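# Close all open drawers without moving the cabinets

## Task

Push every drawer that stands open fully shut, keep each cabinet in its original position, knock nothing over, and keep the robot upright and level: a fall or a lasting tilt counts as failure.

## Robot and tools

ROBOT. A Dexmate Vega: a wheeled base with two steerable, driven front wheels and a passive rear caster; a torso of three links (thigh, shank, chest) that folds in a Z shape; two 7-joint arms, each with a two-finger gripper; and a head that pans and tilts. From above, in its start posture, it is 0.70 m long and 0.63 m wide (0.91 m with arms folded), and its front edge is 0.35 m ahead of the base origin. Cameras: head_camera, left_wrist_camera, right_wrist_camera (the wrist cameras sit on the back of each hand).

FRAMES. Everything is in metres and radians unless a key says _deg. Base frame: origin on the floor under the point the base turns about, x forward, y left, z up. chest, left_hand and right_hand are reported in this frame. The hand point lies between the fingers, 0.033 m back from the closed tips; fingers run along the hand's z axis, close along its y axis, and its back faces -x. Reported hand positions can be slightly wrong at long reach. base_odometry uses the base frame as it was at scene start and counts only wheel turns, so slipping shows up as travel.

move. Every argument except cameras is part of one action; parts start together and may end at different times. An action holds base, joints or both (optionally with speeds or min_time_s), or target by itself.
- base: a single key, always an offset from where the base last reported itself. translate_m: straight drive, + forward, -2 to 2. strafe_m: sideways, + left, -2 to 2, heading may drift. rotate_rad: on-the-spot turn, + counter-clockwise seen from above, -3.2 to 3.2. Front wheels first steer to the new direction (about 0.5 s, up to 1.1 s).
- joints: a dictionary of absolute joint angles in radians, by name. Torso: torso_hip_rad 0 to 1.57, torso_knee_rad 0 to 3.141, torso_waist_rad -1.57 to 1.57; the chest's forward lean equals knee minus hip minus waist; named torso joints arrive together. Arms: shoulder pitch ±3.041 (left: + swings down; right: minus swings down), left shoulder yaw -0.423 to 1.523, right -1.523 to 0.423, upper-arm and forearm roll ±3.041, elbow -3.041 to 0.214 (0 straight, negative bends up), wrist pitch ±1.366 (left + tips down, right - tips down), left wrist yaw -1.348 to 1.087, right -1.087 to 1.348. Grippers 0 (shut) to 0.785, per-finger angle. Head: head_pan_rad ±2.792 (+ left), head_tilt_rad ±1.483, head_camera_tilt_rad -1.483 to 1.378 (+ down at any pan).
- target: an absolute pose for one hand in the base frame: side ("left"/"right"), x, y, z (-3 to 3 m), pitch_deg (-30 to 95; 90 fingers down, 0 level), heading_deg (0 fingers forward, + counter-clockwise), optional roll_deg (default 0; + turns the hand clockwise seen from behind); heading and roll -360 to 360. line_only true refuses anything that is not a straight hand path. The plan is checked against the robot's own body only, not furniture; if it fails, nothing moves. One target plays at most 8.6 s; on "short (part of ...)" resend it.
- speeds: lower caps for this action only: translate_m and strafe_m 0.04 to 0.3 m/s, rotate_rad 0.1 to 0.6 rad/s.
- min_time_s: 0.1 to 8 s, the least duration of each arm and head motion.
- cameras: list of camera names, ["all"] or omitted for all, [] for none.
An empty move just reports state. An unknown key makes the call invalid; a value out of range gets it refused, and a refusal cancels the rest of that reply's move, wait and finished_scene calls.

OTHER TOOLS. wait(seconds 0 to 10, cameras) lets the scene run without new commands. zoom_image(camera, region [x0,y0,x1,y1] pixels, at most 504 by 504) enlarges part of that camera's latest image. read_manual gives licence texts only. finished_scene(scene) ends the scene irreversibly; the drawers must stay shut without the robot.

RESULTS. "move" reads done or the worst status. base_status, joint_status, left_hand_status, right_hand_status: done, reached (within 10 mm and 2 degrees), short, refused (with reason), off_target (resting away from the goal, maybe still pushing), contact_stop (an arm joint pushed near full torque for about 0.6 s; its whole group then stops and holds), contact_stop_at_<key>, time_out, not_followed (a self-collision check withheld the arm; the cause line explains), limit_stop_at_motor_heat, unfinished. Base done means the wheels turned the commanded amount even if slipping; a time_out or a count near 0.000 means something held the base. Also reported: joint_positions, joint torques (include arm weight), motor temperatures per arm, turned_by_wheels and turned_by_imu since the last result (IMU also sees slips and pushes), base_tilt forward/right in degrees (about 2 degrees bias), on_its_own, and pictures naming the image order.

TORSO AND ARMS. Start is stand (hip, knee, waist 0.469, 1.617, 1.048); others: stand_high 0.78, 1.57, 0.44; lean_20 0.52, 1.05, 0.18; lean_45 0.52, 1.05, -0.26; low_lean_45 0, 0, -0.79 (fold arms first). Folded arm, keys in order shoulder pitch, shoulder yaw, upper-arm roll, elbow, forearm roll, wrist pitch, wrist yaw: left 1, 0.5, -0.6, -2.5, 0, -0.9, 0; right -1, -0.5, 0.6, -2.5, 0, 0.9, 0. Gripper pad gap at the hand point is about 0.24 x angle - 0.002 m.

CAUTIONS. The base keeps driving into furniture without stopping, which can shove cabinets or turn the robot unseen; approach slowly and check images and IMU. Push drawers steadily, not slamming. Under joints nothing keeps arms off the body, and arms must never hit or press on each other. Torque over a joint's load limit freezes that arm for 10 s; overheating (above 80 °C) halts it for 30 to 60 s, so move away after any contact stop and avoid long stretched holds. Chest far forward or arms reaching out can tip the three-wheeled robot, which cannot recover.

Each tool is called after "Emit:" as name(argument=value, ...), one argument or row to a line, values as JSON.

## Session

Emit:
move(
  joints={"head_camera_tilt_rad":0.2},
)

Scene clock: 0.73 s.
Joint torques (N m): left_arm=[4.99 -1.48 -1.29 -5.26 0.32 -2.2 0.02] | right_arm=[-2 0.64 -0.36 -4.21 -0.01 1.76 0.16]
Motor temperatures (°C): left_arm=[27 30 30 30 34 39 35] | right_arm=[29 28 29 31 34 35 35]
move: done
base_odometry: x=+0.000 y=+0.000 heading=+0.000
turned_by_wheels: +0.000
turned_by_imu: +0.000
base_tilt: forward=+0.6 right=-0.1
base_status: not commanded
joint_positions: torso_hip_rad=+0.469 torso_knee_rad=+1.617 torso_waist_rad=+1.048 left_shoulder_pitch_rad=+2.211 left_shoulder_yaw_rad=-0.012 left_upper_arm_roll_rad=-0.018 left_elbow_rad=-1.096 left_forearm_roll_rad=+0.000 left_wrist_pitch_rad=-0.486 left_wrist_yaw_rad=+0.003 left_gripper_rad=+0.005 right_shoulder_pitch_rad=-2.205 right_shoulder_yaw_rad=+0.017 right_upper_arm_roll_rad=+0.000 right_elbow_rad=-1.113 right_forearm_roll_rad=+0.002 right_wrist_pitch_rad=+0.507 right_wrist_yaw_rad=+0.015 right_gripper_rad=+0.005 head_pan_rad=+0.000 head_tilt_rad=+0.000 head_camera_tilt_rad=+0.200
joint_status: all done
chest: x=-0.0111 y=+0.0000 z=+1.4155 quat_wxyz=(+0.999, +0.000, +0.050, +0.000) (m; base frame)
left_hand: x=+0.1837 y=+0.2377 z=+0.5981 quat_wxyz=(+0.408, -0.010, +0.913, +0.007) pitch_deg=+41.8 heading_deg=+1.6 roll_deg=+0.4 back=up (m; base frame)
right_hand: x=+0.2035 y=-0.2175 z=+0.6125 quat_wxyz=(+0.429, +0.006, +0.903, +0.010) pitch_deg=+39.2 heading_deg=+1.0 roll_deg=+1.7 back=up (m; base frame)
pictures: head_camera, left_wrist_camera, right_wrist_camera
Images, in order (width x height): head_camera 896x560, left_wrist_camera 672x420, right_wrist_camera 672x420.

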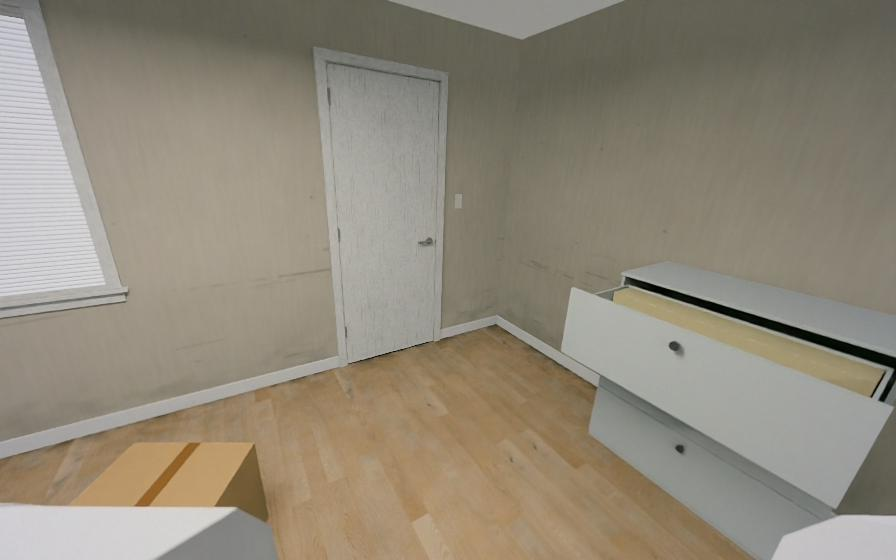

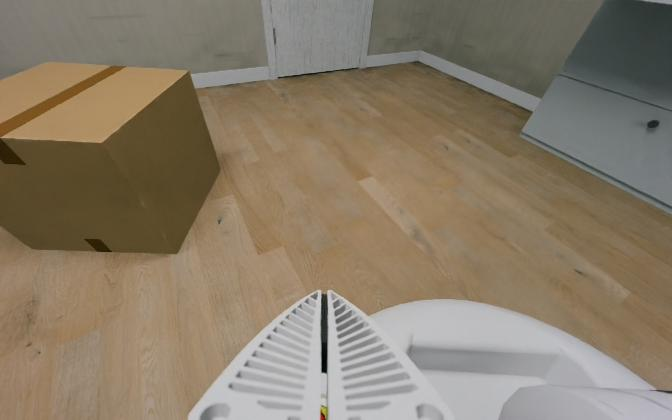

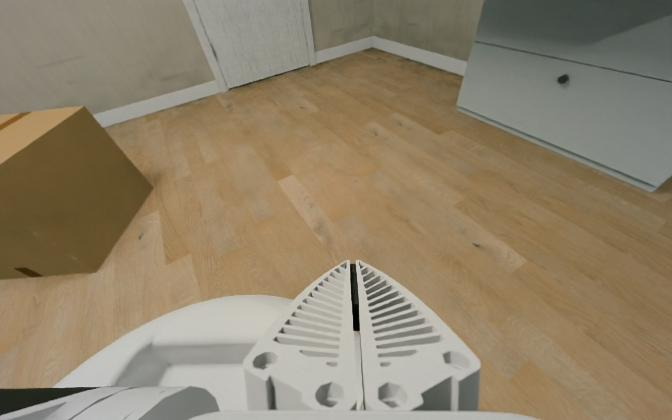

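Emit:
move(
  joints={"head_pan_rad":-1.3},
  cameras=["head_camera"],
)

Emit:
move(
  joints={"head_pan_rad":-2.79},
  cameras=["head_camera"],
)

Emit:
move(
  joints={"head_pan_rad":1.4},
  cameras=["head_camera"],
)

Emit:
move(
  joints={"head_pan_rad":2.79},
  cameras=["head_camera"],
)

Scene clock: 9.53 s.
Joint torques (N m): left_arm=[7.71 1.62 0.35 -6.19 0.54 -2.31 -0.39] | right_arm=[-3.19 1.35 -0.52 -4.25 -0.04 2 0.25]
Motor temperatures (°C): left_arm=[27 30 30 30 34 39 35] | right_arm=[29 28 29 31 34 35 35]
move: done
base_odometry: x=+0.000 y=+0.000 heading=+0.000
turned_by_wheels: +0.000
turned_by_imu: +0.001
base_tilt: forward=+0.7 right=-0.1
base_status: not commanded
joint_positions: torso_hip_rad=+0.469 torso_knee_rad=+1.617 torso_waist_rad=+1.048 left_shoulder_pitch_rad=+2.211 left_shoulder_yaw_rad=-0.012 left_upper_arm_roll_rad=-0.018 left_elbow_rad=-1.096 left_forearm_roll_rad=+0.000 left_wrist_pitch_rad=-0.486 left_wrist_yaw_rad=+0.003 left_gripper_rad=+0.005 right_shoulder_pitch_rad=-2.205 right_shoulder_yaw_rad=+0.017 right_upper_arm_roll_rad=+0.000 right_elbow_rad=-1.113 right_forearm_roll_rad=+0.002 right_wrist_pitch_rad=+0.507 right_wrist_yaw_rad=+0.015 right_gripper_rad=+0.005 head_pan_rad=-1.300 head_tilt_rad=+0.000 head_camera_tilt_rad=+0.200
joint_status: all done
chest: x=-0.0111 y=+0.0000 z=+1.4155 quat_wxyz=(+0.999, +0.000, +0.050, +0.000) (m; base frame)
left_hand: x=+0.1837 y=+0.2377 z=+0.5981 quat_wxyz=(+0.408, -0.010, +0.913, +0.007) pitch_deg=+41.8 heading_deg=+1.6 roll_deg=+0.4 back=up (m; base frame)
right_hand: x=+0.2035 y=-0.2175 z=+0.6125 quat_wxyz=(+0.429, +0.006, +0.903, +0.010) pitch_deg=+39.2 heading_deg=+1.0 roll_deg=+1.7 back=up (m; base frame)
pictures: head_camera
Images, in order (width x height): head_camera 896x560.

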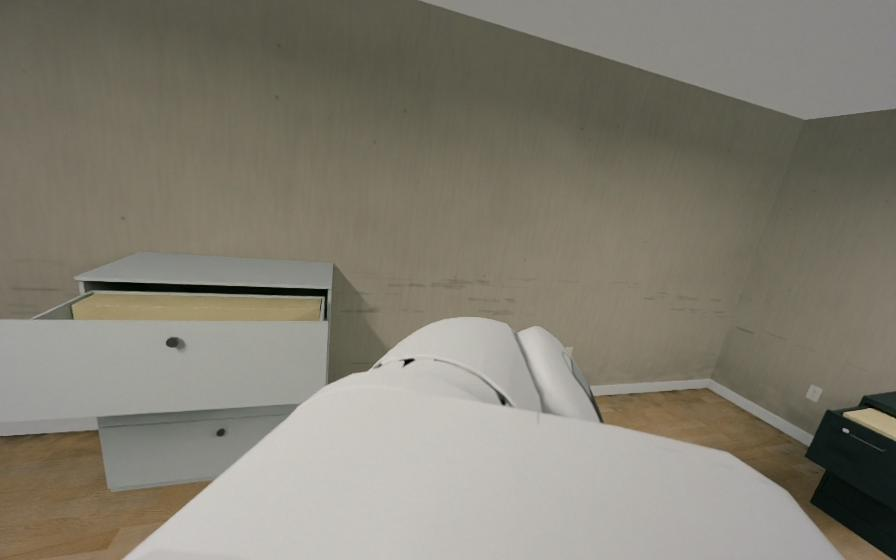

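Scene clock: 11.20 s.
Joint torques (N m): left_arm=[5.24 -0.65 1.37 -6.03 0.08 -0.9 0.03] | right_arm=[-2.76 -0.46 -0.8 -3.86 -0.06 2.4 0.07]
Motor temperatures (°C): left_arm=[27 30 30 30 34 39 35] | right_arm=[29 28 29 31 34 35 35]
move: done
base_odometry: x=+0.000 y=+0.000 heading=+0.000
turned_by_wheels: +0.000
turned_by_imu: +0.000
base_tilt: forward=+0.6 right=+0.0
base_status: not commanded
joint_positions: torso_hip_rad=+0.469 torso_knee_rad=+1.617 torso_waist_rad=+1.048 left_shoulder_pitch_rad=+2.211 left_shoulder_yaw_rad=-0.012 left_upper_arm_roll_rad=-0.018 left_elbow_rad=-1.096 left_forearm_roll_rad=+0.000 left_wrist_pitch_rad=-0.486 left_wrist_yaw_rad=+0.003 left_gripper_rad=+0.005 right_shoulder_pitch_rad=-2.205 right_shoulder_yaw_rad=+0.017 right_upper_arm_roll_rad=+0.000 right_elbow_rad=-1.113 right_forearm_roll_rad=+0.002 right_wrist_pitch_rad=+0.507 right_wrist_yaw_rad=+0.015 right_gripper_rad=+0.005 head_pan_rad=-2.790 head_tilt_rad=+0.000 head_camera_tilt_rad=+0.200
joint_status: all done
chest: x=-0.0111 y=+0.0000 z=+1.4155 quat_wxyz=(+0.999, +0.000, +0.050, +0.000) (m; base frame)
left_hand: x=+0.1837 y=+0.2377 z=+0.5981 quat_wxyz=(+0.408, -0.010, +0.913, +0.007) pitch_deg=+41.8 heading_deg=+1.6 roll_deg=+0.4 back=up (m; base frame)
right_hand: x=+0.2035 y=-0.2175 z=+0.6125 quat_wxyz=(+0.429, +0.006, +0.903, +0.010) pitch_deg=+39.2 heading_deg=+1.0 roll_deg=+1.7 back=up (m; base frame)
pictures: head_camera
Images, in order (width x height): head_camera 896x560.

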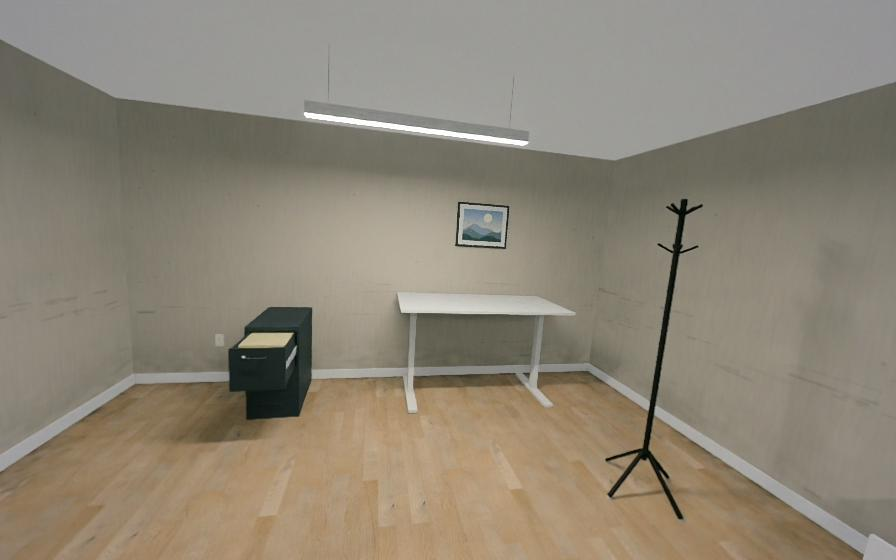

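Scene clock: 14.67 s.
Joint torques (N m): left_arm=[5.28 -1.19 0.34 -4.06 -0.44 -1.29 -0.02] | right_arm=[-3.47 0.16 -0.59 -3.57 -0.06 1.94 0.15]
Motor temperatures (°C): left_arm=[27 30 30 30 34 39 35] | right_arm=[29 28 29 31 34 35 35]
move: done
base_odometry: x=+0.000 y=+0.000 heading=+0.000
turned_by_wheels: +0.000
turned_by_imu: +0.001
base_tilt: forward=+0.6 right=-0.1
base_status: not commanded
joint_positions: torso_hip_rad=+0.469 torso_knee_rad=+1.617 torso_waist_rad=+1.048 left_shoulder_pitch_rad=+2.211 left_shoulder_yaw_rad=-0.012 left_upper_arm_roll_rad=-0.018 left_elbow_rad=-1.096 left_forearm_roll_rad=+0.000 left_wrist_pitch_rad=-0.486 left_wrist_yaw_rad=+0.003 left_gripper_rad=+0.005 right_shoulder_pitch_rad=-2.205 right_shoulder_yaw_rad=+0.017 right_upper_arm_roll_rad=+0.000 right_elbow_rad=-1.113 right_forearm_roll_rad=+0.002 right_wrist_pitch_rad=+0.507 right_wrist_yaw_rad=+0.015 right_gripper_rad=+0.005 head_pan_rad=+1.400 head_tilt_rad=+0.000 head_camera_tilt_rad=+0.200
joint_status: all done
chest: x=-0.0111 y=+0.0000 z=+1.4155 quat_wxyz=(+0.999, +0.000, +0.050, +0.000) (m; base frame)
left_hand: x=+0.1837 y=+0.2377 z=+0.5981 quat_wxyz=(+0.408, -0.010, +0.913, +0.007) pitch_deg=+41.8 heading_deg=+1.6 roll_deg=+0.4 back=up (m; base frame)
right_hand: x=+0.2035 y=-0.2175 z=+0.6125 quat_wxyz=(+0.429, +0.006, +0.903, +0.010) pitch_deg=+39.2 heading_deg=+1.0 roll_deg=+1.7 back=up (m; base frame)
pictures: head_camera
Images, in order (width x height): head_camera 896x560.

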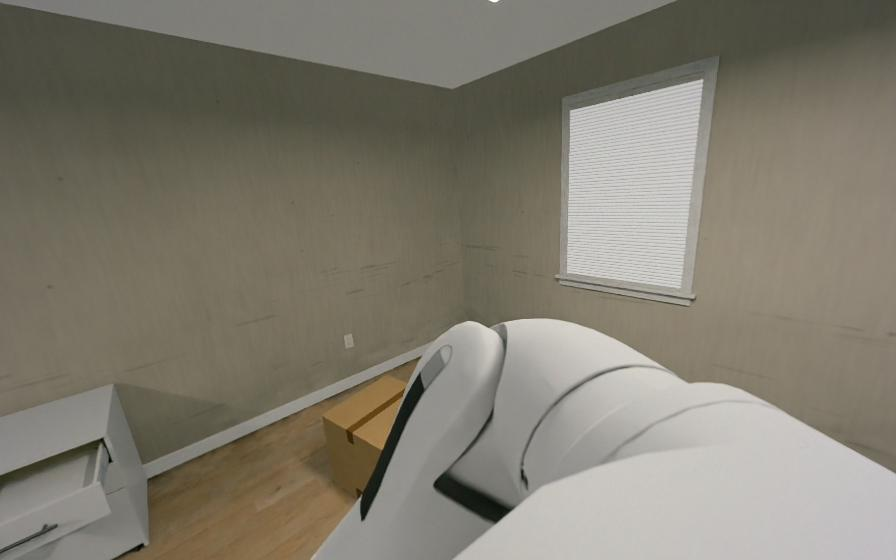

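Scene clock: 16.27 s.
Joint torques (N m): left_arm=[6.5 -0.44 -1.35 -5.69 0.41 -2.63 0.03] | right_arm=[-3.43 0.5 -0.96 -4.17 0.01 2.83 0.28]
Motor temperatures (°C): left_arm=[27 30 30 30 34 39 35] | right_arm=[29 28 29 31 34 35 35]
move: done
base_odometry: x=+0.000 y=+0.000 heading=+0.000
turned_by_wheels: +0.000
turned_by_imu: +0.000
base_tilt: forward=+0.6 right=-0.1
base_status: not commanded
joint_positions: torso_hip_rad=+0.469 torso_knee_rad=+1.617 torso_waist_rad=+1.048 left_shoulder_pitch_rad=+2.211 left_shoulder_yaw_rad=-0.012 left_upper_arm_roll_rad=-0.018 left_elbow_rad=-1.096 left_forearm_roll_rad=+0.000 left_wrist_pitch_rad=-0.486 left_wrist_yaw_rad=+0.003 left_gripper_rad=+0.005 right_shoulder_pitch_rad=-2.205 right_shoulder_yaw_rad=+0.017 right_upper_arm_roll_rad=+0.000 right_elbow_rad=-1.113 right_forearm_roll_rad=+0.002 right_wrist_pitch_rad=+0.507 right_wrist_yaw_rad=+0.015 right_gripper_rad=+0.005 head_pan_rad=+2.790 head_tilt_rad=+0.000 head_camera_tilt_rad=+0.200
joint_status: all done
chest: x=-0.0111 y=+0.0000 z=+1.4155 quat_wxyz=(+0.999, +0.000, +0.050, +0.000) (m; base frame)
left_hand: x=+0.1837 y=+0.2377 z=+0.5981 quat_wxyz=(+0.408, -0.010, +0.913, +0.007) pitch_deg=+41.8 heading_deg=+1.6 roll_deg=+0.4 back=up (m; base frame)
right_hand: x=+0.2035 y=-0.2175 z=+0.6125 quat_wxyz=(+0.429, +0.006, +0.903, +0.010) pitch_deg=+39.2 heading_deg=+1.0 roll_deg=+1.7 back=up (m; base frame)
pictures: head_camera
Images, in order (width x height): head_camera 896x560.

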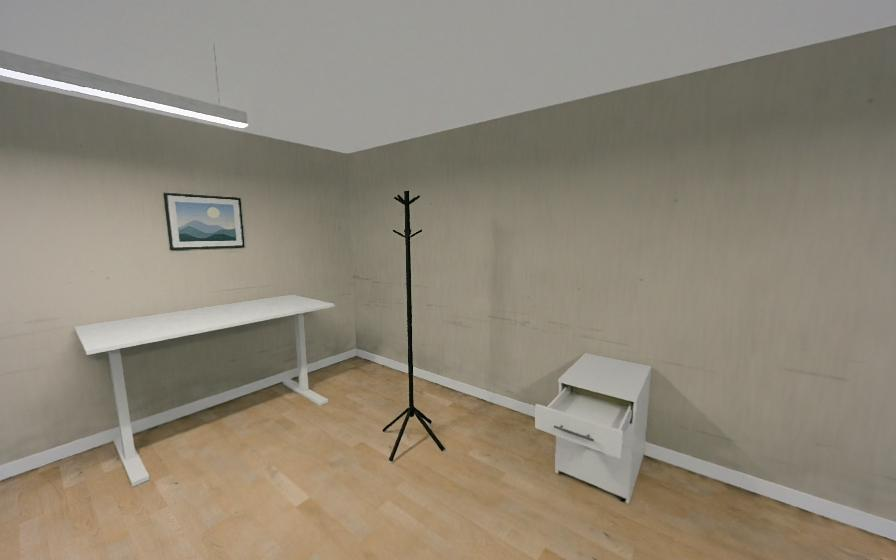

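Emit:
move(
  base={"rotate_rad":-1.04},
  joints={"left_shoulder_pitch_rad":1.55,"head_pan_rad":0,"head_camera_tilt_rad":0.3},
  cameras=[],
)

Emit:
move(
  base={"strafe_m":0.46},
  cameras=["head_camera","left_wrist_camera"],
)

Scene clock: 66.83 s.
Joint torques (N m): left_arm=[-11.62 -0.28 0.7 -12.24 -0.21 -2.86 -0.06] | right_arm=[-2.62 1.46 -1.09 -4.97 -0.06 2.04 0.3]
Motor temperatures (°C): left_arm=[27 30 30 30 34 39 35] | right_arm=[29 28 29 31 34 35 35]
move: done
base_odometry: x=+0.001 y=+0.000 heading=-1.042
turned_by_wheels: -1.042
turned_by_imu: -1.020
base_tilt: forward=+0.6 right=-0.1
base_status: done
joint_positions: torso_hip_rad=+0.469 torso_knee_rad=+1.617 torso_waist_rad=+1.048 left_shoulder_pitch_rad=+1.556 left_shoulder_yaw_rad=-0.012 left_upper_arm_roll_rad=-0.018 left_elbow_rad=-1.096 left_forearm_roll_rad=+0.000 left_wrist_pitch_rad=-0.486 left_wrist_yaw_rad=+0.003 left_gripper_rad=+0.005 right_shoulder_pitch_rad=-2.205 right_shoulder_yaw_rad=+0.017 right_upper_arm_roll_rad=+0.000 right_elbow_rad=-1.113 right_forearm_roll_rad=+0.002 right_wrist_pitch_rad=+0.507 right_wrist_yaw_rad=+0.015 right_gripper_rad=+0.005 head_pan_rad=+0.000 head_tilt_rad=+0.000 head_camera_tilt_rad=+0.300
joint_status: all done
chest: x=-0.0111 y=+0.0000 z=+1.4155 quat_wxyz=(+0.999, +0.000, +0.050, +0.000) (m; base frame)
left_hand: x=+0.6410 y=+0.2377 z=+0.8856 quat_wxyz=(+0.680, -0.012, +0.733, +0.004) pitch_deg=+4.3 heading_deg=+1.2 roll_deg=-0.6 back=up (m; base frame)
right_hand: x=+0.2035 y=-0.2175 z=+0.6125 quat_wxyz=(+0.429, +0.006, +0.903, +0.010) pitch_deg=+39.2 heading_deg=+1.0 roll_deg=+1.7 back=up (m; base frame)
pictures: none
No camera images: "cameras" was empty.

Scene clock: 70.63 s.
Joint torques (N m): left_arm=[-13.15 -1.05 1.49 -11.72 -0.5 -2 0.17] | right_arm=[-3.71 1.2 -0.69 -4.54 0.02 1.68 0.29]
Motor temperatures (°C): left_arm=[27 30 30 31 34 39 35] | right_arm=[29 28 29 31 34 35 35]
move: done
base_odometry: x=+0.396 y=+0.235 heading=-1.035
turned_by_wheels: +0.007
turned_by_imu: +0.004
base_tilt: forward=+0.6 right=-0.1
base_status: done
joint_positions: torso_hip_rad=+0.469 torso_knee_rad=+1.617 torso_waist_rad=+1.048 left_shoulder_pitch_rad=+1.550 left_shoulder_yaw_rad=-0.012 left_upper_arm_roll_rad=-0.018 left_elbow_rad=-1.096 left_forearm_roll_rad=+0.000 left_wrist_pitch_rad=-0.486 left_wrist_yaw_rad=+0.003 left_gripper_rad=+0.005 right_shoulder_pitch_rad=-2.205 right_shoulder_yaw_rad=+0.017 right_upper_arm_roll_rad=+0.000 right_elbow_rad=-1.113 right_forearm_roll_rad=+0.002 right_wrist_pitch_rad=+0.507 right_wrist_yaw_rad=+0.015 right_gripper_rad=+0.005 head_pan_rad=+0.000 head_tilt_rad=+0.000 head_camera_tilt_rad=+0.300
joint_status: not commanded
chest: x=-0.0111 y=+0.0000 z=+1.4155 quat_wxyz=(+0.999, +0.000, +0.050, +0.000) (m; base frame)
left_hand: x=+0.6442 y=+0.2377 z=+0.8895 quat_wxyz=(+0.682, -0.012, +0.731, +0.004) pitch_deg=+4.0 heading_deg=+1.2 roll_deg=-0.6 back=up (m; base frame)
right_hand: x=+0.2035 y=-0.2175 z=+0.6125 quat_wxyz=(+0.429, +0.006, +0.903, +0.010) pitch_deg=+39.2 heading_deg=+1.0 roll_deg=+1.7 back=up (m; base frame)
pictures: head_camera, left_wrist_camera
Images, in order (width x height): head_camera 896x560, left_wrist_camera 672x420.

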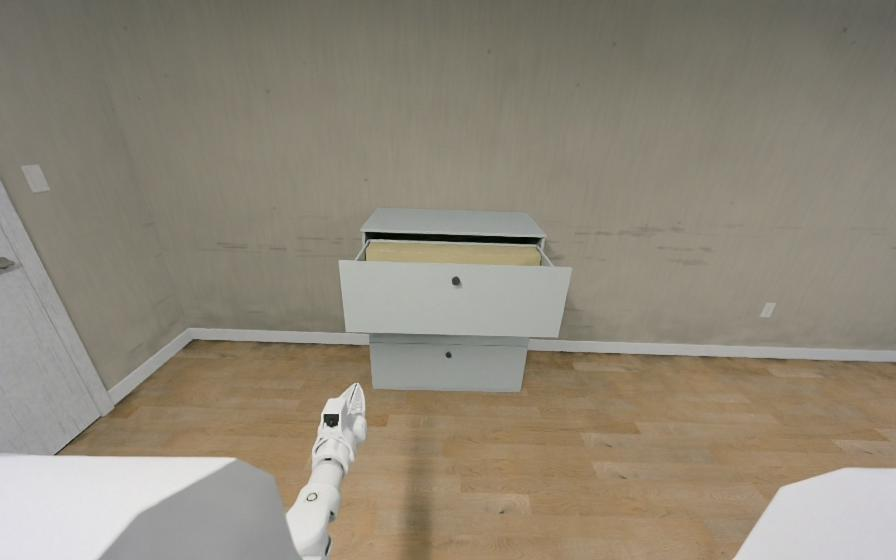

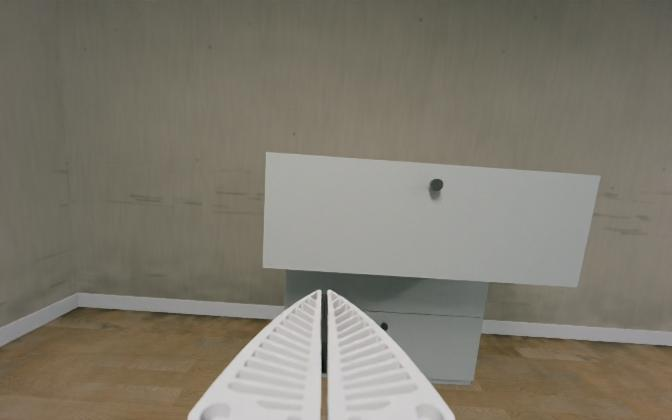

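Emit:
move(
  base={"rotate_rad":-0.06},
  cameras=[],
)

Emit:
move(
  target={"side":"left","x":0.62,"y":0.12,"z":0.8,"pitch_deg":5,"heading_deg":0},
  cameras=[],
)

Emit:
move(
  base={"translate_m":0.5},
  cameras=["head_camera","left_wrist_camera"],
)

Scene clock: 80.07 s.
Joint torques (N m): left_arm=[-10.91 -1.9 -0.84 -12.1 -0.05 -2.49 -0.03] | right_arm=[-2.6 0.43 -0.97 -4.37 -0.05 2 0.12]
Motor temperatures (°C): left_arm=[27 30 30 31 34 39 35] | right_arm=[29 28 29 31 34 36 35]
move: done
base_odometry: x=+0.396 y=+0.235 heading=-1.095
turned_by_wheels: -0.060
turned_by_imu: -0.058
base_tilt: forward=+0.7 right=-0.1
base_status: done
joint_positions: torso_hip_rad=+0.469 torso_knee_rad=+1.617 torso_waist_rad=+1.048 left_shoulder_pitch_rad=+1.550 left_shoulder_yaw_rad=-0.012 left_upper_arm_roll_rad=-0.018 left_elbow_rad=-1.096 left_forearm_roll_rad=+0.000 left_wrist_pitch_rad=-0.486 left_wrist_yaw_rad=+0.003 left_gripper_rad=+0.005 right_shoulder_pitch_rad=-2.205 right_shoulder_yaw_rad=+0.017 right_upper_arm_roll_rad=+0.000 right_elbow_rad=-1.113 right_forearm_roll_rad=+0.002 right_wrist_pitch_rad=+0.507 right_wrist_yaw_rad=+0.015 right_gripper_rad=+0.005 head_pan_rad=+0.000 head_tilt_rad=+0.000 head_camera_tilt_rad=+0.300
joint_status: not commanded
chest: x=-0.0111 y=+0.0000 z=+1.4155 quat_wxyz=(+0.999, +0.000, +0.050, +0.000) (m; base frame)
left_hand: x=+0.6442 y=+0.2377 z=+0.8895 quat_wxyz=(+0.682, -0.012, +0.731, +0.004) pitch_deg=+4.0 heading_deg=+1.2 roll_deg=-0.6 back=up (m; base frame)
right_hand: x=+0.2035 y=-0.2175 z=+0.6125 quat_wxyz=(+0.429, +0.006, +0.903, +0.010) pitch_deg=+39.2 heading_deg=+1.0 roll_deg=+1.7 back=up (m; base frame)
pictures: none
No camera images: "cameras" was empty.

Scene clock: 80.37 s.
Joint torques (N m): left_arm=[-10.08 1.11 2.14 -13.13 -0.07 -2.42 -0.18] | right_arm=[-3.69 1.26 -0.61 -4.22 -0.05 2.15 0.14]
Motor temperatures (°C): left_arm=[27 30 30 31 34 39 35] | right_arm=[29 28 29 31 34 36 35]
move: refused
base_odometry: x=+0.396 y=+0.235 heading=-1.095
turned_by_wheels: +0.000
turned_by_imu: +0.000
base_tilt: forward=+0.7 right=-0.2
base_status: not commanded
joint_positions: torso_hip_rad=+0.469 torso_knee_rad=+1.617 torso_waist_rad=+1.048 left_shoulder_pitch_rad=+1.550 left_shoulder_yaw_rad=-0.012 left_upper_arm_roll_rad=-0.018 left_elbow_rad=-1.096 left_forearm_roll_rad=+0.000 left_wrist_pitch_rad=-0.486 left_wrist_yaw_rad=+0.003 left_gripper_rad=+0.005 right_shoulder_pitch_rad=-2.205 right_shoulder_yaw_rad=+0.017 right_upper_arm_roll_rad=+0.000 right_elbow_rad=-1.113 right_forearm_roll_rad=+0.002 right_wrist_pitch_rad=+0.507 right_wrist_yaw_rad=+0.015 right_gripper_rad=+0.005 head_pan_rad=+0.000 head_tilt_rad=+0.000 head_camera_tilt_rad=+0.300
joint_status: not commanded
chest: x=-0.0111 y=+0.0000 z=+1.4155 quat_wxyz=(+0.999, +0.000, +0.050, +0.000) (m; base frame)
left_hand: x=+0.6442 y=+0.2377 z=+0.8895 quat_wxyz=(+0.682, -0.012, +0.731, +0.004) pitch_deg=+4.0 heading_deg=+1.2 roll_deg=-0.6 back=up (m; base frame)
left_hand_status: refused: no posture of the arm gets there (out of reach): the closest leaves the hand 3.0 cm and 1 deg from the pose. Nothing moved.
right_hand: x=+0.2035 y=-0.2175 z=+0.6125 quat_wxyz=(+0.429, +0.006, +0.903, +0.010) pitch_deg=+39.2 heading_deg=+1.0 roll_deg=+1.7 back=up (m; base frame)
pictures: none
No camera images: "cameras" was empty.

not run: a stop came earlier in this reply.

Emit:
move(
  target={"side":"left","x":0.54,"y":0.14,"z":0.81,"pitch_deg":20,"heading_deg":0},
  cameras=[],
)

Emit:
move(
  base={"translate_m":0.6},
  cameras=["head_camera","left_wrist_camera"],
)

Scene clock: 88.77 s.
Joint torques (N m): left_arm=[-2.34 0.2 -3.03 -14.91 1 -2.71 -0.01] | right_arm=[-2.68 0.2 -0.87 -4.27 -0.05 1.81 0.2]
Motor temperatures (°C): left_arm=[27 30 30 31 34 39 35] | right_arm=[29 28 29 31 34 36 35]
move: done
base_odometry: x=+0.396 y=+0.235 heading=-1.095
turned_by_wheels: +0.000
turned_by_imu: +0.001
base_tilt: forward=+0.7 right=-0.1
base_status: not commanded
joint_positions: torso_hip_rad=+0.469 torso_knee_rad=+1.617 torso_waist_rad=+1.048 left_shoulder_pitch_rad=+1.659 left_shoulder_yaw_rad=+0.399 left_upper_arm_roll_rad=+0.656 left_elbow_rad=-1.501 left_forearm_roll_rad=-0.417 left_wrist_pitch_rad=-0.176 left_wrist_yaw_rad=+0.574 left_gripper_rad=+0.005 right_shoulder_pitch_rad=-2.205 right_shoulder_yaw_rad=+0.017 right_upper_arm_roll_rad=+0.000 right_elbow_rad=-1.113 right_forearm_roll_rad=+0.002 right_wrist_pitch_rad=+0.507 right_wrist_yaw_rad=+0.015 right_gripper_rad=+0.005 head_pan_rad=+0.000 head_tilt_rad=+0.000 head_camera_tilt_rad=+0.300
joint_status: not commanded
chest: x=-0.0111 y=+0.0000 z=+1.4155 quat_wxyz=(+0.999, +0.000, +0.050, +0.000) (m; base frame)
left_hand: x=+0.5424 y=+0.1411 z=+0.8118 quat_wxyz=(+0.576, -0.001, +0.818, +0.000) pitch_deg=+19.7 heading_deg=+0.0 roll_deg=+0.0 back=up (m; base frame)
left_hand_status: reached (checked arc [the straight line was blocked], planned for 2.5 s): 3 mm and 0.3 deg off.
right_hand: x=+0.2035 y=-0.2175 z=+0.6125 quat_wxyz=(+0.429, +0.006, +0.903, +0.010) pitch_deg=+39.2 heading_deg=+1.0 roll_deg=+1.7 back=up (m; base frame)
pictures: none
No camera images: "cameras" was empty.

Scene clock: 92.60 s.
Joint torques (N m): left_arm=[-3.02 3.62 -2.08 -12.99 0.4 -1.33 0.59] | right_arm=[-2.94 1.76 -0.66 -4.43 -0.04 2.45 0.18]
Motor temperatures (°C): left_arm=[27 30 30 31 34 39 35] | right_arm=[29 28 29 31 34 36 35]
move: done
base_odometry: x=+0.672 y=-0.298 heading=-1.095
turned_by_wheels: -0.001
turned_by_imu: +0.000
base_tilt: forward=+0.6 right=+0.0
base_status: done
joint_positions: torso_hip_rad=+0.469 torso_knee_rad=+1.617 torso_waist_rad=+1.048 left_shoulder_pitch_rad=+1.660 left_shoulder_yaw_rad=+0.402 left_upper_arm_roll_rad=+0.663 left_elbow_rad=-1.505 left_forearm_roll_rad=-0.421 left_wrist_pitch_rad=-0.173 left_wrist_yaw_rad=+0.579 left_gripper_rad=+0.005 right_shoulder_pitch_rad=-2.205 right_shoulder_yaw_rad=+0.017 right_upper_arm_roll_rad=+0.000 right_elbow_rad=-1.113 right_forearm_roll_rad=+0.002 right_wrist_pitch_rad=+0.507 right_wrist_yaw_rad=+0.015 right_gripper_rad=+0.005 head_pan_rad=+0.000 head_tilt_rad=+0.000 head_camera_tilt_rad=+0.300
joint_status: not commanded
chest: x=-0.0111 y=+0.0000 z=+1.4155 quat_wxyz=(+0.999, +0.000, +0.050, +0.000) (m; base frame)
left_hand: x=+0.5400 y=+0.1401 z=+0.8099 quat_wxyz=(+0.573, +0.000, +0.819, +0.000) pitch_deg=+20.0 heading_deg=+0.0 roll_deg=+0.0 back=up (m; base frame)
right_hand: x=+0.2035 y=-0.2175 z=+0.6124 quat_wxyz=(+0.429, +0.006, +0.903, +0.010) pitch_deg=+39.2 heading_deg=+1.0 roll_deg=+1.7 back=up (m; base frame)
pictures: head_camera, left_wrist_camera
Images, in order (width x height): head_camera 896x560, left_wrist_camera 672x420.

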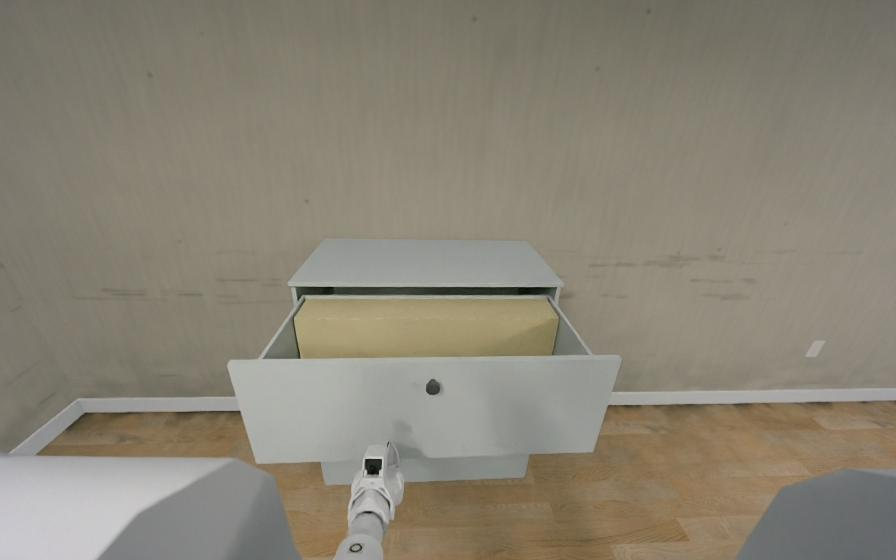

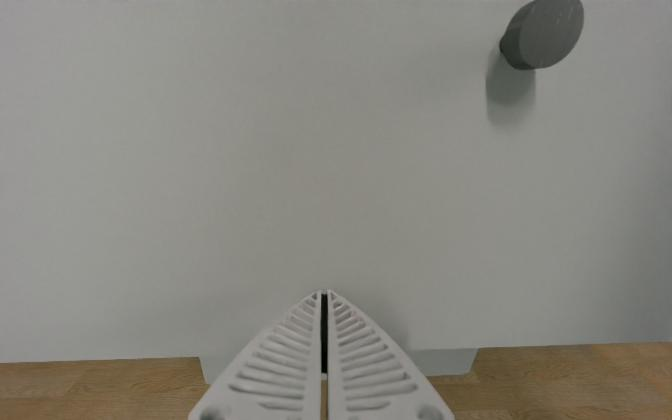

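Emit:
move(
  base={"translate_m":0.36},
  speeds={"translate_m":0.12},
  cameras=["head_camera","left_wrist_camera"],
)

Scene clock: 100.87 s.
Joint torques (N m): left_arm=[-7.02 -0.93 -4.32 -12.12 0.56 -1.97 -0.07] | right_arm=[-1.48 1.47 -0.86 -4.94 -0.05 1.82 0.18]
Motor temperatures (°C): left_arm=[27 30 30 31 34 39 35] | right_arm=[29 28 29 31 34 36 35]
move: done
base_odometry: x=+0.838 y=-0.618 heading=-1.096
turned_by_wheels: +0.000
turned_by_imu: +0.001
base_tilt: forward=+0.6 right=-0.1
base_status: done
joint_positions: torso_hip_rad=+0.469 torso_knee_rad=+1.617 torso_waist_rad=+1.048 left_shoulder_pitch_rad=+1.660 left_shoulder_yaw_rad=+0.402 left_upper_arm_roll_rad=+0.663 left_elbow_rad=-1.505 left_forearm_roll_rad=-0.421 left_wrist_pitch_rad=-0.173 left_wrist_yaw_rad=+0.579 left_gripper_rad=+0.005 right_shoulder_pitch_rad=-2.205 right_shoulder_yaw_rad=+0.017 right_upper_arm_roll_rad=+0.000 right_elbow_rad=-1.113 right_forearm_roll_rad=+0.002 right_wrist_pitch_rad=+0.507 right_wrist_yaw_rad=+0.015 right_gripper_rad=+0.005 head_pan_rad=+0.000 head_tilt_rad=+0.000 head_camera_tilt_rad=+0.300
joint_status: not commanded
chest: x=-0.0111 y=+0.0000 z=+1.4155 quat_wxyz=(+0.999, +0.000, +0.050, +0.000) (m; base frame)
left_hand: x=+0.5397 y=+0.1400 z=+0.8096 quat_wxyz=(+0.573, +0.000, +0.819, +0.000) pitch_deg=+20.0 heading_deg=+0.0 roll_deg=+0.0 back=up (m; base frame)
right_hand: x=+0.2035 y=-0.2175 z=+0.6124 quat_wxyz=(+0.429, +0.006, +0.903, +0.010) pitch_deg=+39.2 heading_deg=+1.0 roll_deg=+1.7 back=up (m; base frame)
pictures: head_camera, left_wrist_camera
Images, in order (width x height): head_camera 896x560, left_wrist_camera 672x420.

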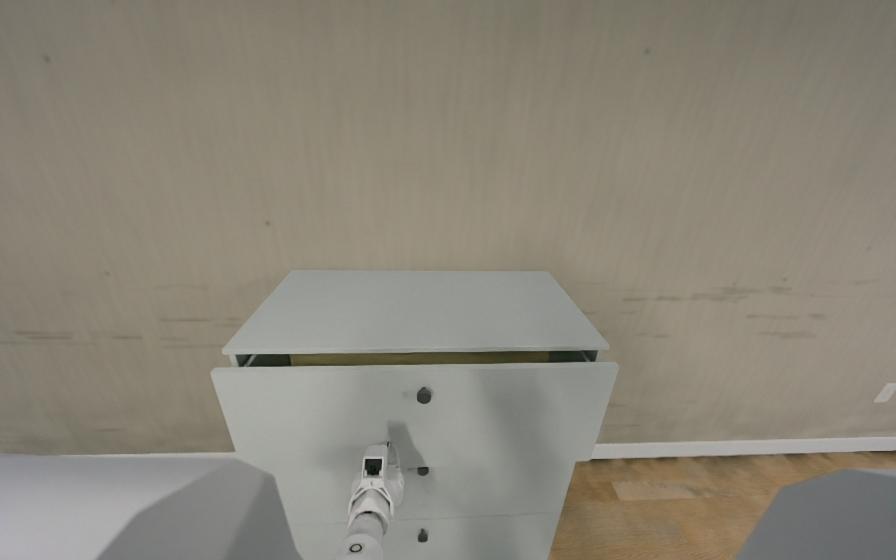

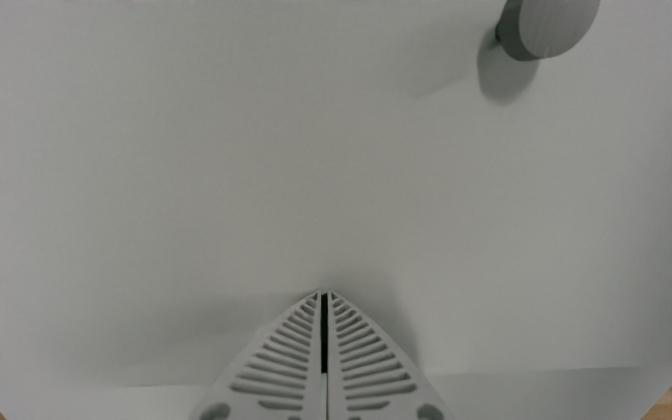

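Emit:
move(
  base={"translate_m":0.06},
  speeds={"translate_m":0.06},
  cameras=["head_camera","left_wrist_camera"],
)

Scene clock: 106.10 s.
Joint torques (N m): left_arm=[-7.66 0.34 -5.35 -11.88 0.92 -2.95 -0.29] | right_arm=[-3.46 -0.25 -0.73 -4.47 -0.08 2.09 0.2]
Motor temperatures (°C): left_arm=[27 30 30 31 34 39 35] | right_arm=[29 28 29 31 34 36 35]
move: done
base_odometry: x=+0.866 y=-0.671 heading=-1.096
turned_by_wheels: +0.000
turned_by_imu: +0.000
base_tilt: forward=+0.7 right=+0.0
base_status: done
joint_positions: torso_hip_rad=+0.469 torso_knee_rad=+1.617 torso_waist_rad=+1.048 left_shoulder_pitch_rad=+1.660 left_shoulder_yaw_rad=+0.402 left_upper_arm_roll_rad=+0.663 left_elbow_rad=-1.505 left_forearm_roll_rad=-0.421 left_wrist_pitch_rad=-0.173 left_wrist_yaw_rad=+0.579 left_gripper_rad=+0.005 right_shoulder_pitch_rad=-2.205 right_shoulder_yaw_rad=+0.017 right_upper_arm_roll_rad=+0.000 right_elbow_rad=-1.113 right_forearm_roll_rad=+0.002 right_wrist_pitch_rad=+0.507 right_wrist_yaw_rad=+0.015 right_gripper_rad=+0.005 head_pan_rad=+0.000 head_tilt_rad=+0.000 head_camera_tilt_rad=+0.300
joint_status: not commanded
chest: x=-0.0110 y=+0.0000 z=+1.4155 quat_wxyz=(+0.999, +0.000, +0.050, +0.000) (m; base frame)
left_hand: x=+0.5397 y=+0.1400 z=+0.8096 quat_wxyz=(+0.573, +0.000, +0.819, +0.000) pitch_deg=+20.1 heading_deg=+0.0 roll_deg=+0.0 back=up (m; base frame)
right_hand: x=+0.2035 y=-0.2175 z=+0.6124 quat_wxyz=(+0.429, +0.006, +0.903, +0.010) pitch_deg=+39.2 heading_deg=+1.0 roll_deg=+1.7 back=up (m; base frame)
pictures: head_camera, left_wrist_camera
Images, in order (width x height): head_camera 896x560, left_wrist_camera 672x420.

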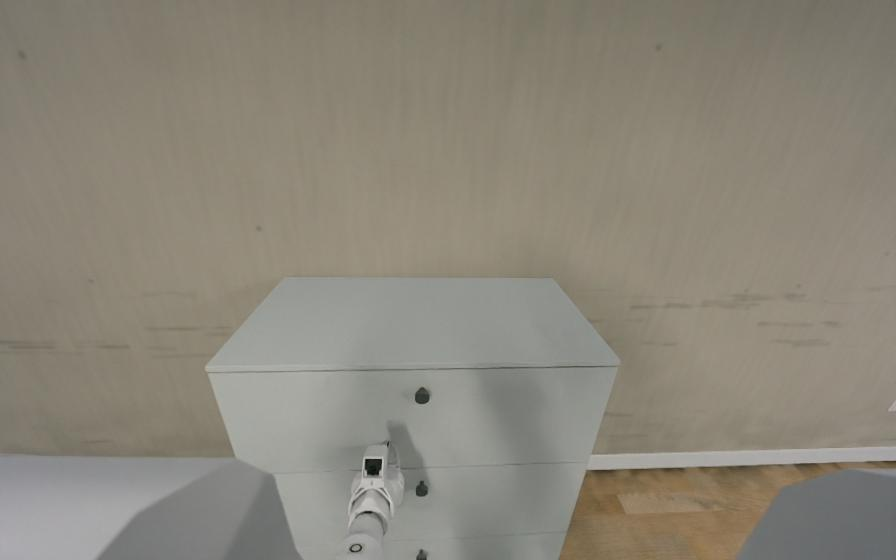

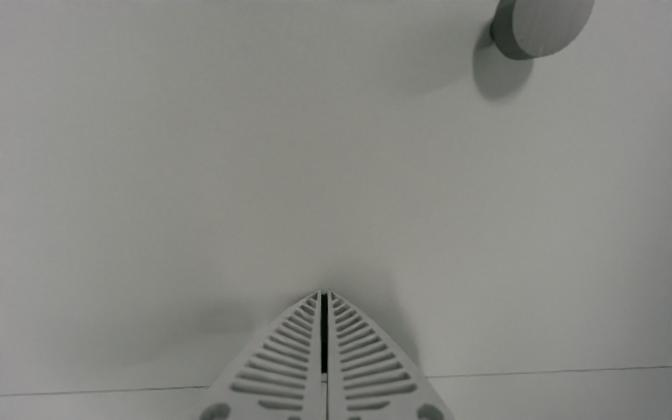

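Emit:
move(
  base={"translate_m":0.012},
  speeds={"translate_m":0.05},
  cameras=["head_camera"],
)

Emit:
move(
  base={"translate_m":-0.36},
  cameras=["head_camera"],
)

Emit:
move(
  base={"rotate_rad":-1.47},
  cameras=[],
)

Emit:
move(
  base={"translate_m":1.85},
  cameras=["head_camera"],
)

Scene clock: 131.80 s.
Joint torques (N m): left_arm=[-25.01 -0.57 -16.07 -16.98 1.04 -4.72 -0.64] | right_arm=[-2.48 0.37 -0.76 -4.17 0.01 2.09 0.16]
Motor temperatures (°C): left_arm=[28 30 30 31 34 39 35] | right_arm=[29 28 29 31 34 36 35]
move: done
base_odometry: x=+0.871 y=-0.681 heading=-1.096
turned_by_wheels: +0.000
turned_by_imu: +0.001
base_tilt: forward=+0.6 right=-0.1
base_status: done
joint_positions: torso_hip_rad=+0.469 torso_knee_rad=+1.617 torso_waist_rad=+1.048 left_shoulder_pitch_rad=+1.661 left_shoulder_yaw_rad=+0.402 left_upper_arm_roll_rad=+0.664 left_elbow_rad=-1.504 left_forearm_roll_rad=-0.422 left_wrist_pitch_rad=-0.172 left_wrist_yaw_rad=+0.579 left_gripper_rad=+0.005 right_shoulder_pitch_rad=-2.205 right_shoulder_yaw_rad=+0.017 right_upper_arm_roll_rad=+0.000 right_elbow_rad=-1.113 right_forearm_roll_rad=+0.002 right_wrist_pitch_rad=+0.507 right_wrist_yaw_rad=+0.015 right_gripper_rad=+0.005 head_pan_rad=+0.000 head_tilt_rad=+0.000 head_camera_tilt_rad=+0.300
joint_status: not commanded
chest: x=-0.0116 y=+0.0000 z=+1.4155 quat_wxyz=(+0.999, +0.000, +0.050, +0.000) (m; base frame)
left_hand: x=+0.5386 y=+0.1397 z=+0.8089 quat_wxyz=(+0.573, +0.000, +0.820, +0.000) pitch_deg=+20.1 heading_deg=+0.0 roll_deg=+0.0 back=up (m; base frame)
right_hand: x=+0.2034 y=-0.2175 z=+0.6126 quat_wxyz=(+0.429, +0.006, +0.903, +0.010) pitch_deg=+39.2 heading_deg=+1.0 roll_deg=+1.7 back=up (m; base frame)
pictures: head_camera
Images, in order (width x height): head_camera 896x560.

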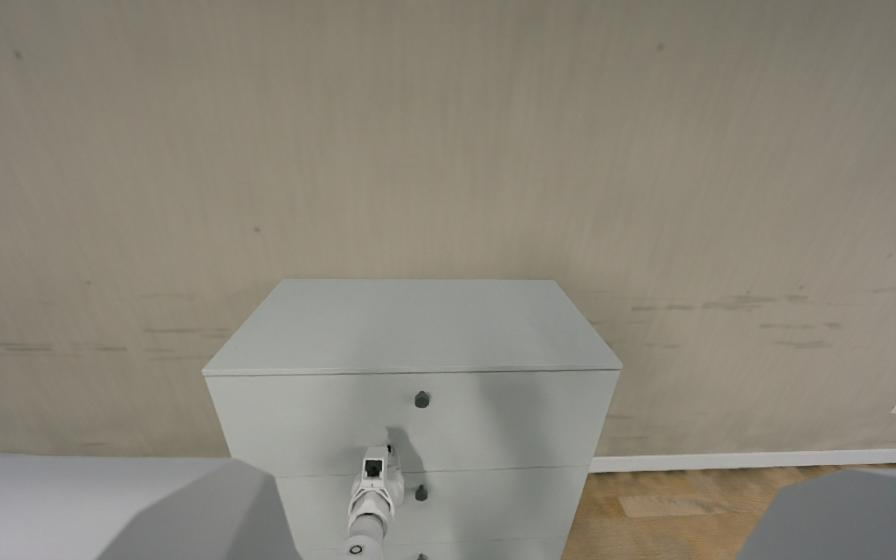

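Scene clock: 134.73 s.
Joint torques (N m): left_arm=[-6.56 0.1 -5.17 -12.14 1.14 -1.7 -0.56] | right_arm=[-2.92 0.7 -0.85 -3.9 -0.08 2.4 0.01]
Motor temperatures (°C): left_arm=[28 30 30 31 34 39 35] | right_arm=[29 28 29 31 34 36 35]
move: done
base_odometry: x=+0.706 y=-0.362 heading=-1.097
turned_by_wheels: -0.001
turned_by_imu: -0.001
base_tilt: forward=+0.6 right=-0.1
base_status: done
joint_positions: torso_hip_rad=+0.469 torso_knee_rad=+1.617 torso_waist_rad=+1.048 left_shoulder_pitch_rad=+1.660 left_shoulder_yaw_rad=+0.402 left_upper_arm_roll_rad=+0.663 left_elbow_rad=-1.505 left_forearm_roll_rad=-0.421 left_wrist_pitch_rad=-0.173 left_wrist_yaw_rad=+0.579 left_gripper_rad=+0.005 right_shoulder_pitch_rad=-2.205 right_shoulder_yaw_rad=+0.017 right_upper_arm_roll_rad=+0.000 right_elbow_rad=-1.113 right_forearm_roll_rad=+0.002 right_wrist_pitch_rad=+0.507 right_wrist_yaw_rad=+0.015 right_gripper_rad=+0.005 head_pan_rad=+0.000 head_tilt_rad=+0.000 head_camera_tilt_rad=+0.300
joint_status: not commanded
chest: x=-0.0112 y=+0.0000 z=+1.4155 quat_wxyz=(+0.999, +0.000, +0.050, +0.000) (m; base frame)
left_hand: x=+0.5397 y=+0.1400 z=+0.8097 quat_wxyz=(+0.573, +0.000, +0.819, +0.000) pitch_deg=+20.0 heading_deg=+0.0 roll_deg=+0.0 back=up (m; base frame)
right_hand: x=+0.2034 y=-0.2175 z=+0.6125 quat_wxyz=(+0.429, +0.006, +0.903, +0.010) pitch_deg=+39.2 heading_deg=+1.0 roll_deg=+1.7 back=up (m; base frame)
pictures: head_camera
Images, in order (width x height): head_camera 896x560.

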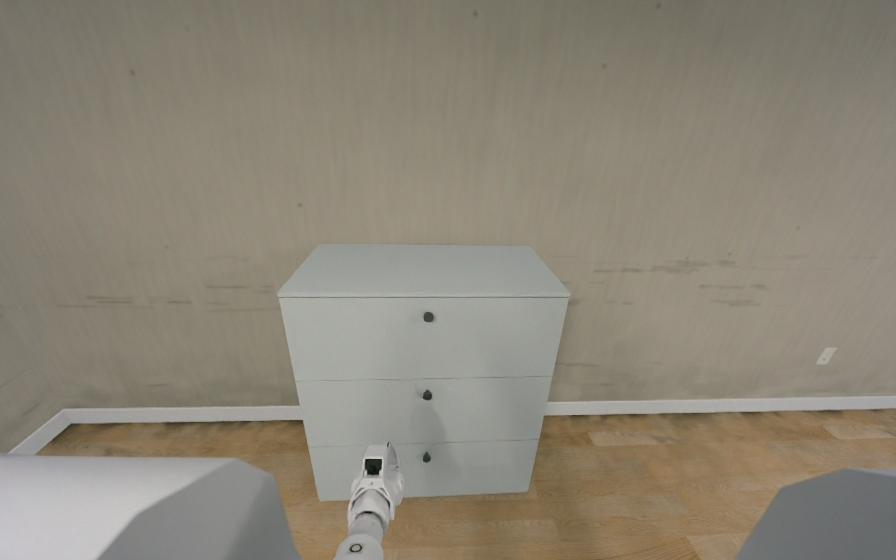

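Scene clock: 138.73 s.
Joint torques (N m): left_arm=[-9.45 0.02 -7.14 -12.74 0.78 -2.78 -0.28] | right_arm=[-2.77 -0.34 -0.82 -4.67 -0.02 1.73 0.22]
Motor temperatures (°C): left_arm=[28 30 30 31 34 39 35] | right_arm=[29 28 29 31 34 36 35]
move: done
base_odometry: x=+0.707 y=-0.363 heading=-2.569
turned_by_wheels: -1.472
turned_by_imu: -1.444
base_tilt: forward=+0.6 right=-0.1
base_status: done
joint_positions: torso_hip_rad=+0.469 torso_knee_rad=+1.617 torso_waist_rad=+1.048 left_shoulder_pitch_rad=+1.660 left_shoulder_yaw_rad=+0.402 left_upper_arm_roll_rad=+0.663 left_elbow_rad=-1.505 left_forearm_roll_rad=-0.421 left_wrist_pitch_rad=-0.173 left_wrist_yaw_rad=+0.579 left_gripper_rad=+0.005 right_shoulder_pitch_rad=-2.205 right_shoulder_yaw_rad=+0.017 right_upper_arm_roll_rad=+0.000 right_elbow_rad=-1.113 right_forearm_roll_rad=+0.002 right_wrist_pitch_rad=+0.507 right_wrist_yaw_rad=+0.015 right_gripper_rad=+0.005 head_pan_rad=+0.000 head_tilt_rad=+0.000 head_camera_tilt_rad=+0.300
joint_status: not commanded
chest: x=-0.0112 y=+0.0000 z=+1.4155 quat_wxyz=(+0.999, +0.000, +0.050, +0.000) (m; base frame)
left_hand: x=+0.5397 y=+0.1400 z=+0.8097 quat_wxyz=(+0.573, +0.000, +0.819, +0.000) pitch_deg=+20.0 heading_deg=+0.0 roll_deg=+0.0 back=up (m; base frame)
right_hand: x=+0.2034 y=-0.2175 z=+0.6125 quat_wxyz=(+0.429, +0.006, +0.903, +0.010) pitch_deg=+39.2 heading_deg=+1.0 roll_deg=+1.7 back=up (m; base frame)
pictures: none
No camera images: "cameras" was empty.

Scene clock: 146.73 s.
Joint torques (N m): left_arm=[-6.82 0.3 -7.71 -12.13 0.99 -3.45 -0.1] | right_arm=[-3 0.48 -0.53 -4.08 -0.02 2.35 0.07]
Motor temperatures (°C): left_arm=[28 30 30 31 34 39 35] | right_arm=[29 28 29 31 34 36 35]
move: done
base_odometry: x=-0.846 y=-1.369 heading=-2.570
turned_by_wheels: -0.001
turned_by_imu: +0.001
base_tilt: forward=+0.6 right=-0.1
base_status: done
joint_positions: torso_hip_rad=+0.469 torso_knee_rad=+1.617 torso_waist_rad=+1.048 left_shoulder_pitch_rad=+1.660 left_shoulder_yaw_rad=+0.402 left_upper_arm_roll_rad=+0.663 left_elbow_rad=-1.505 left_forearm_roll_rad=-0.421 left_wrist_pitch_rad=-0.173 left_wrist_yaw_rad=+0.579 left_gripper_rad=+0.005 right_shoulder_pitch_rad=-2.205 right_shoulder_yaw_rad=+0.017 right_upper_arm_roll_rad=+0.000 right_elbow_rad=-1.113 right_forearm_roll_rad=+0.002 right_wrist_pitch_rad=+0.507 right_wrist_yaw_rad=+0.015 right_gripper_rad=+0.005 head_pan_rad=+0.000 head_tilt_rad=+0.000 head_camera_tilt_rad=+0.300
joint_status: not commanded
chest: x=-0.0111 y=+0.0000 z=+1.4155 quat_wxyz=(+0.999, +0.000, +0.050, +0.000) (m; base frame)
left_hand: x=+0.5397 y=+0.1400 z=+0.8097 quat_wxyz=(+0.573, +0.000, +0.819, +0.000) pitch_deg=+20.0 heading_deg=+0.0 roll_deg=+0.0 back=up (m; base frame)
right_hand: x=+0.2035 y=-0.2175 z=+0.6124 quat_wxyz=(+0.429, +0.006, +0.903, +0.010) pitch_deg=+39.2 heading_deg=+1.0 roll_deg=+1.7 back=up (m; base frame)
pictures: head_camera
Images, in order (width x height): head_camera 896x560.

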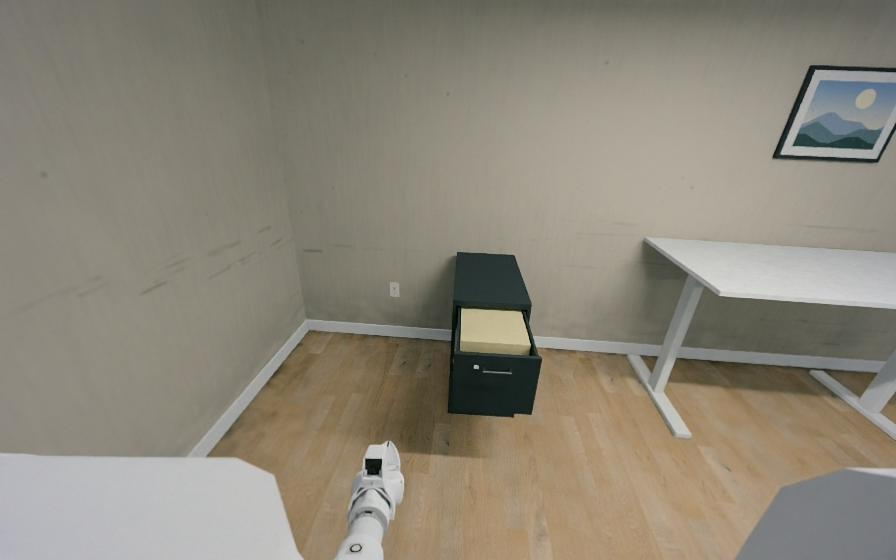

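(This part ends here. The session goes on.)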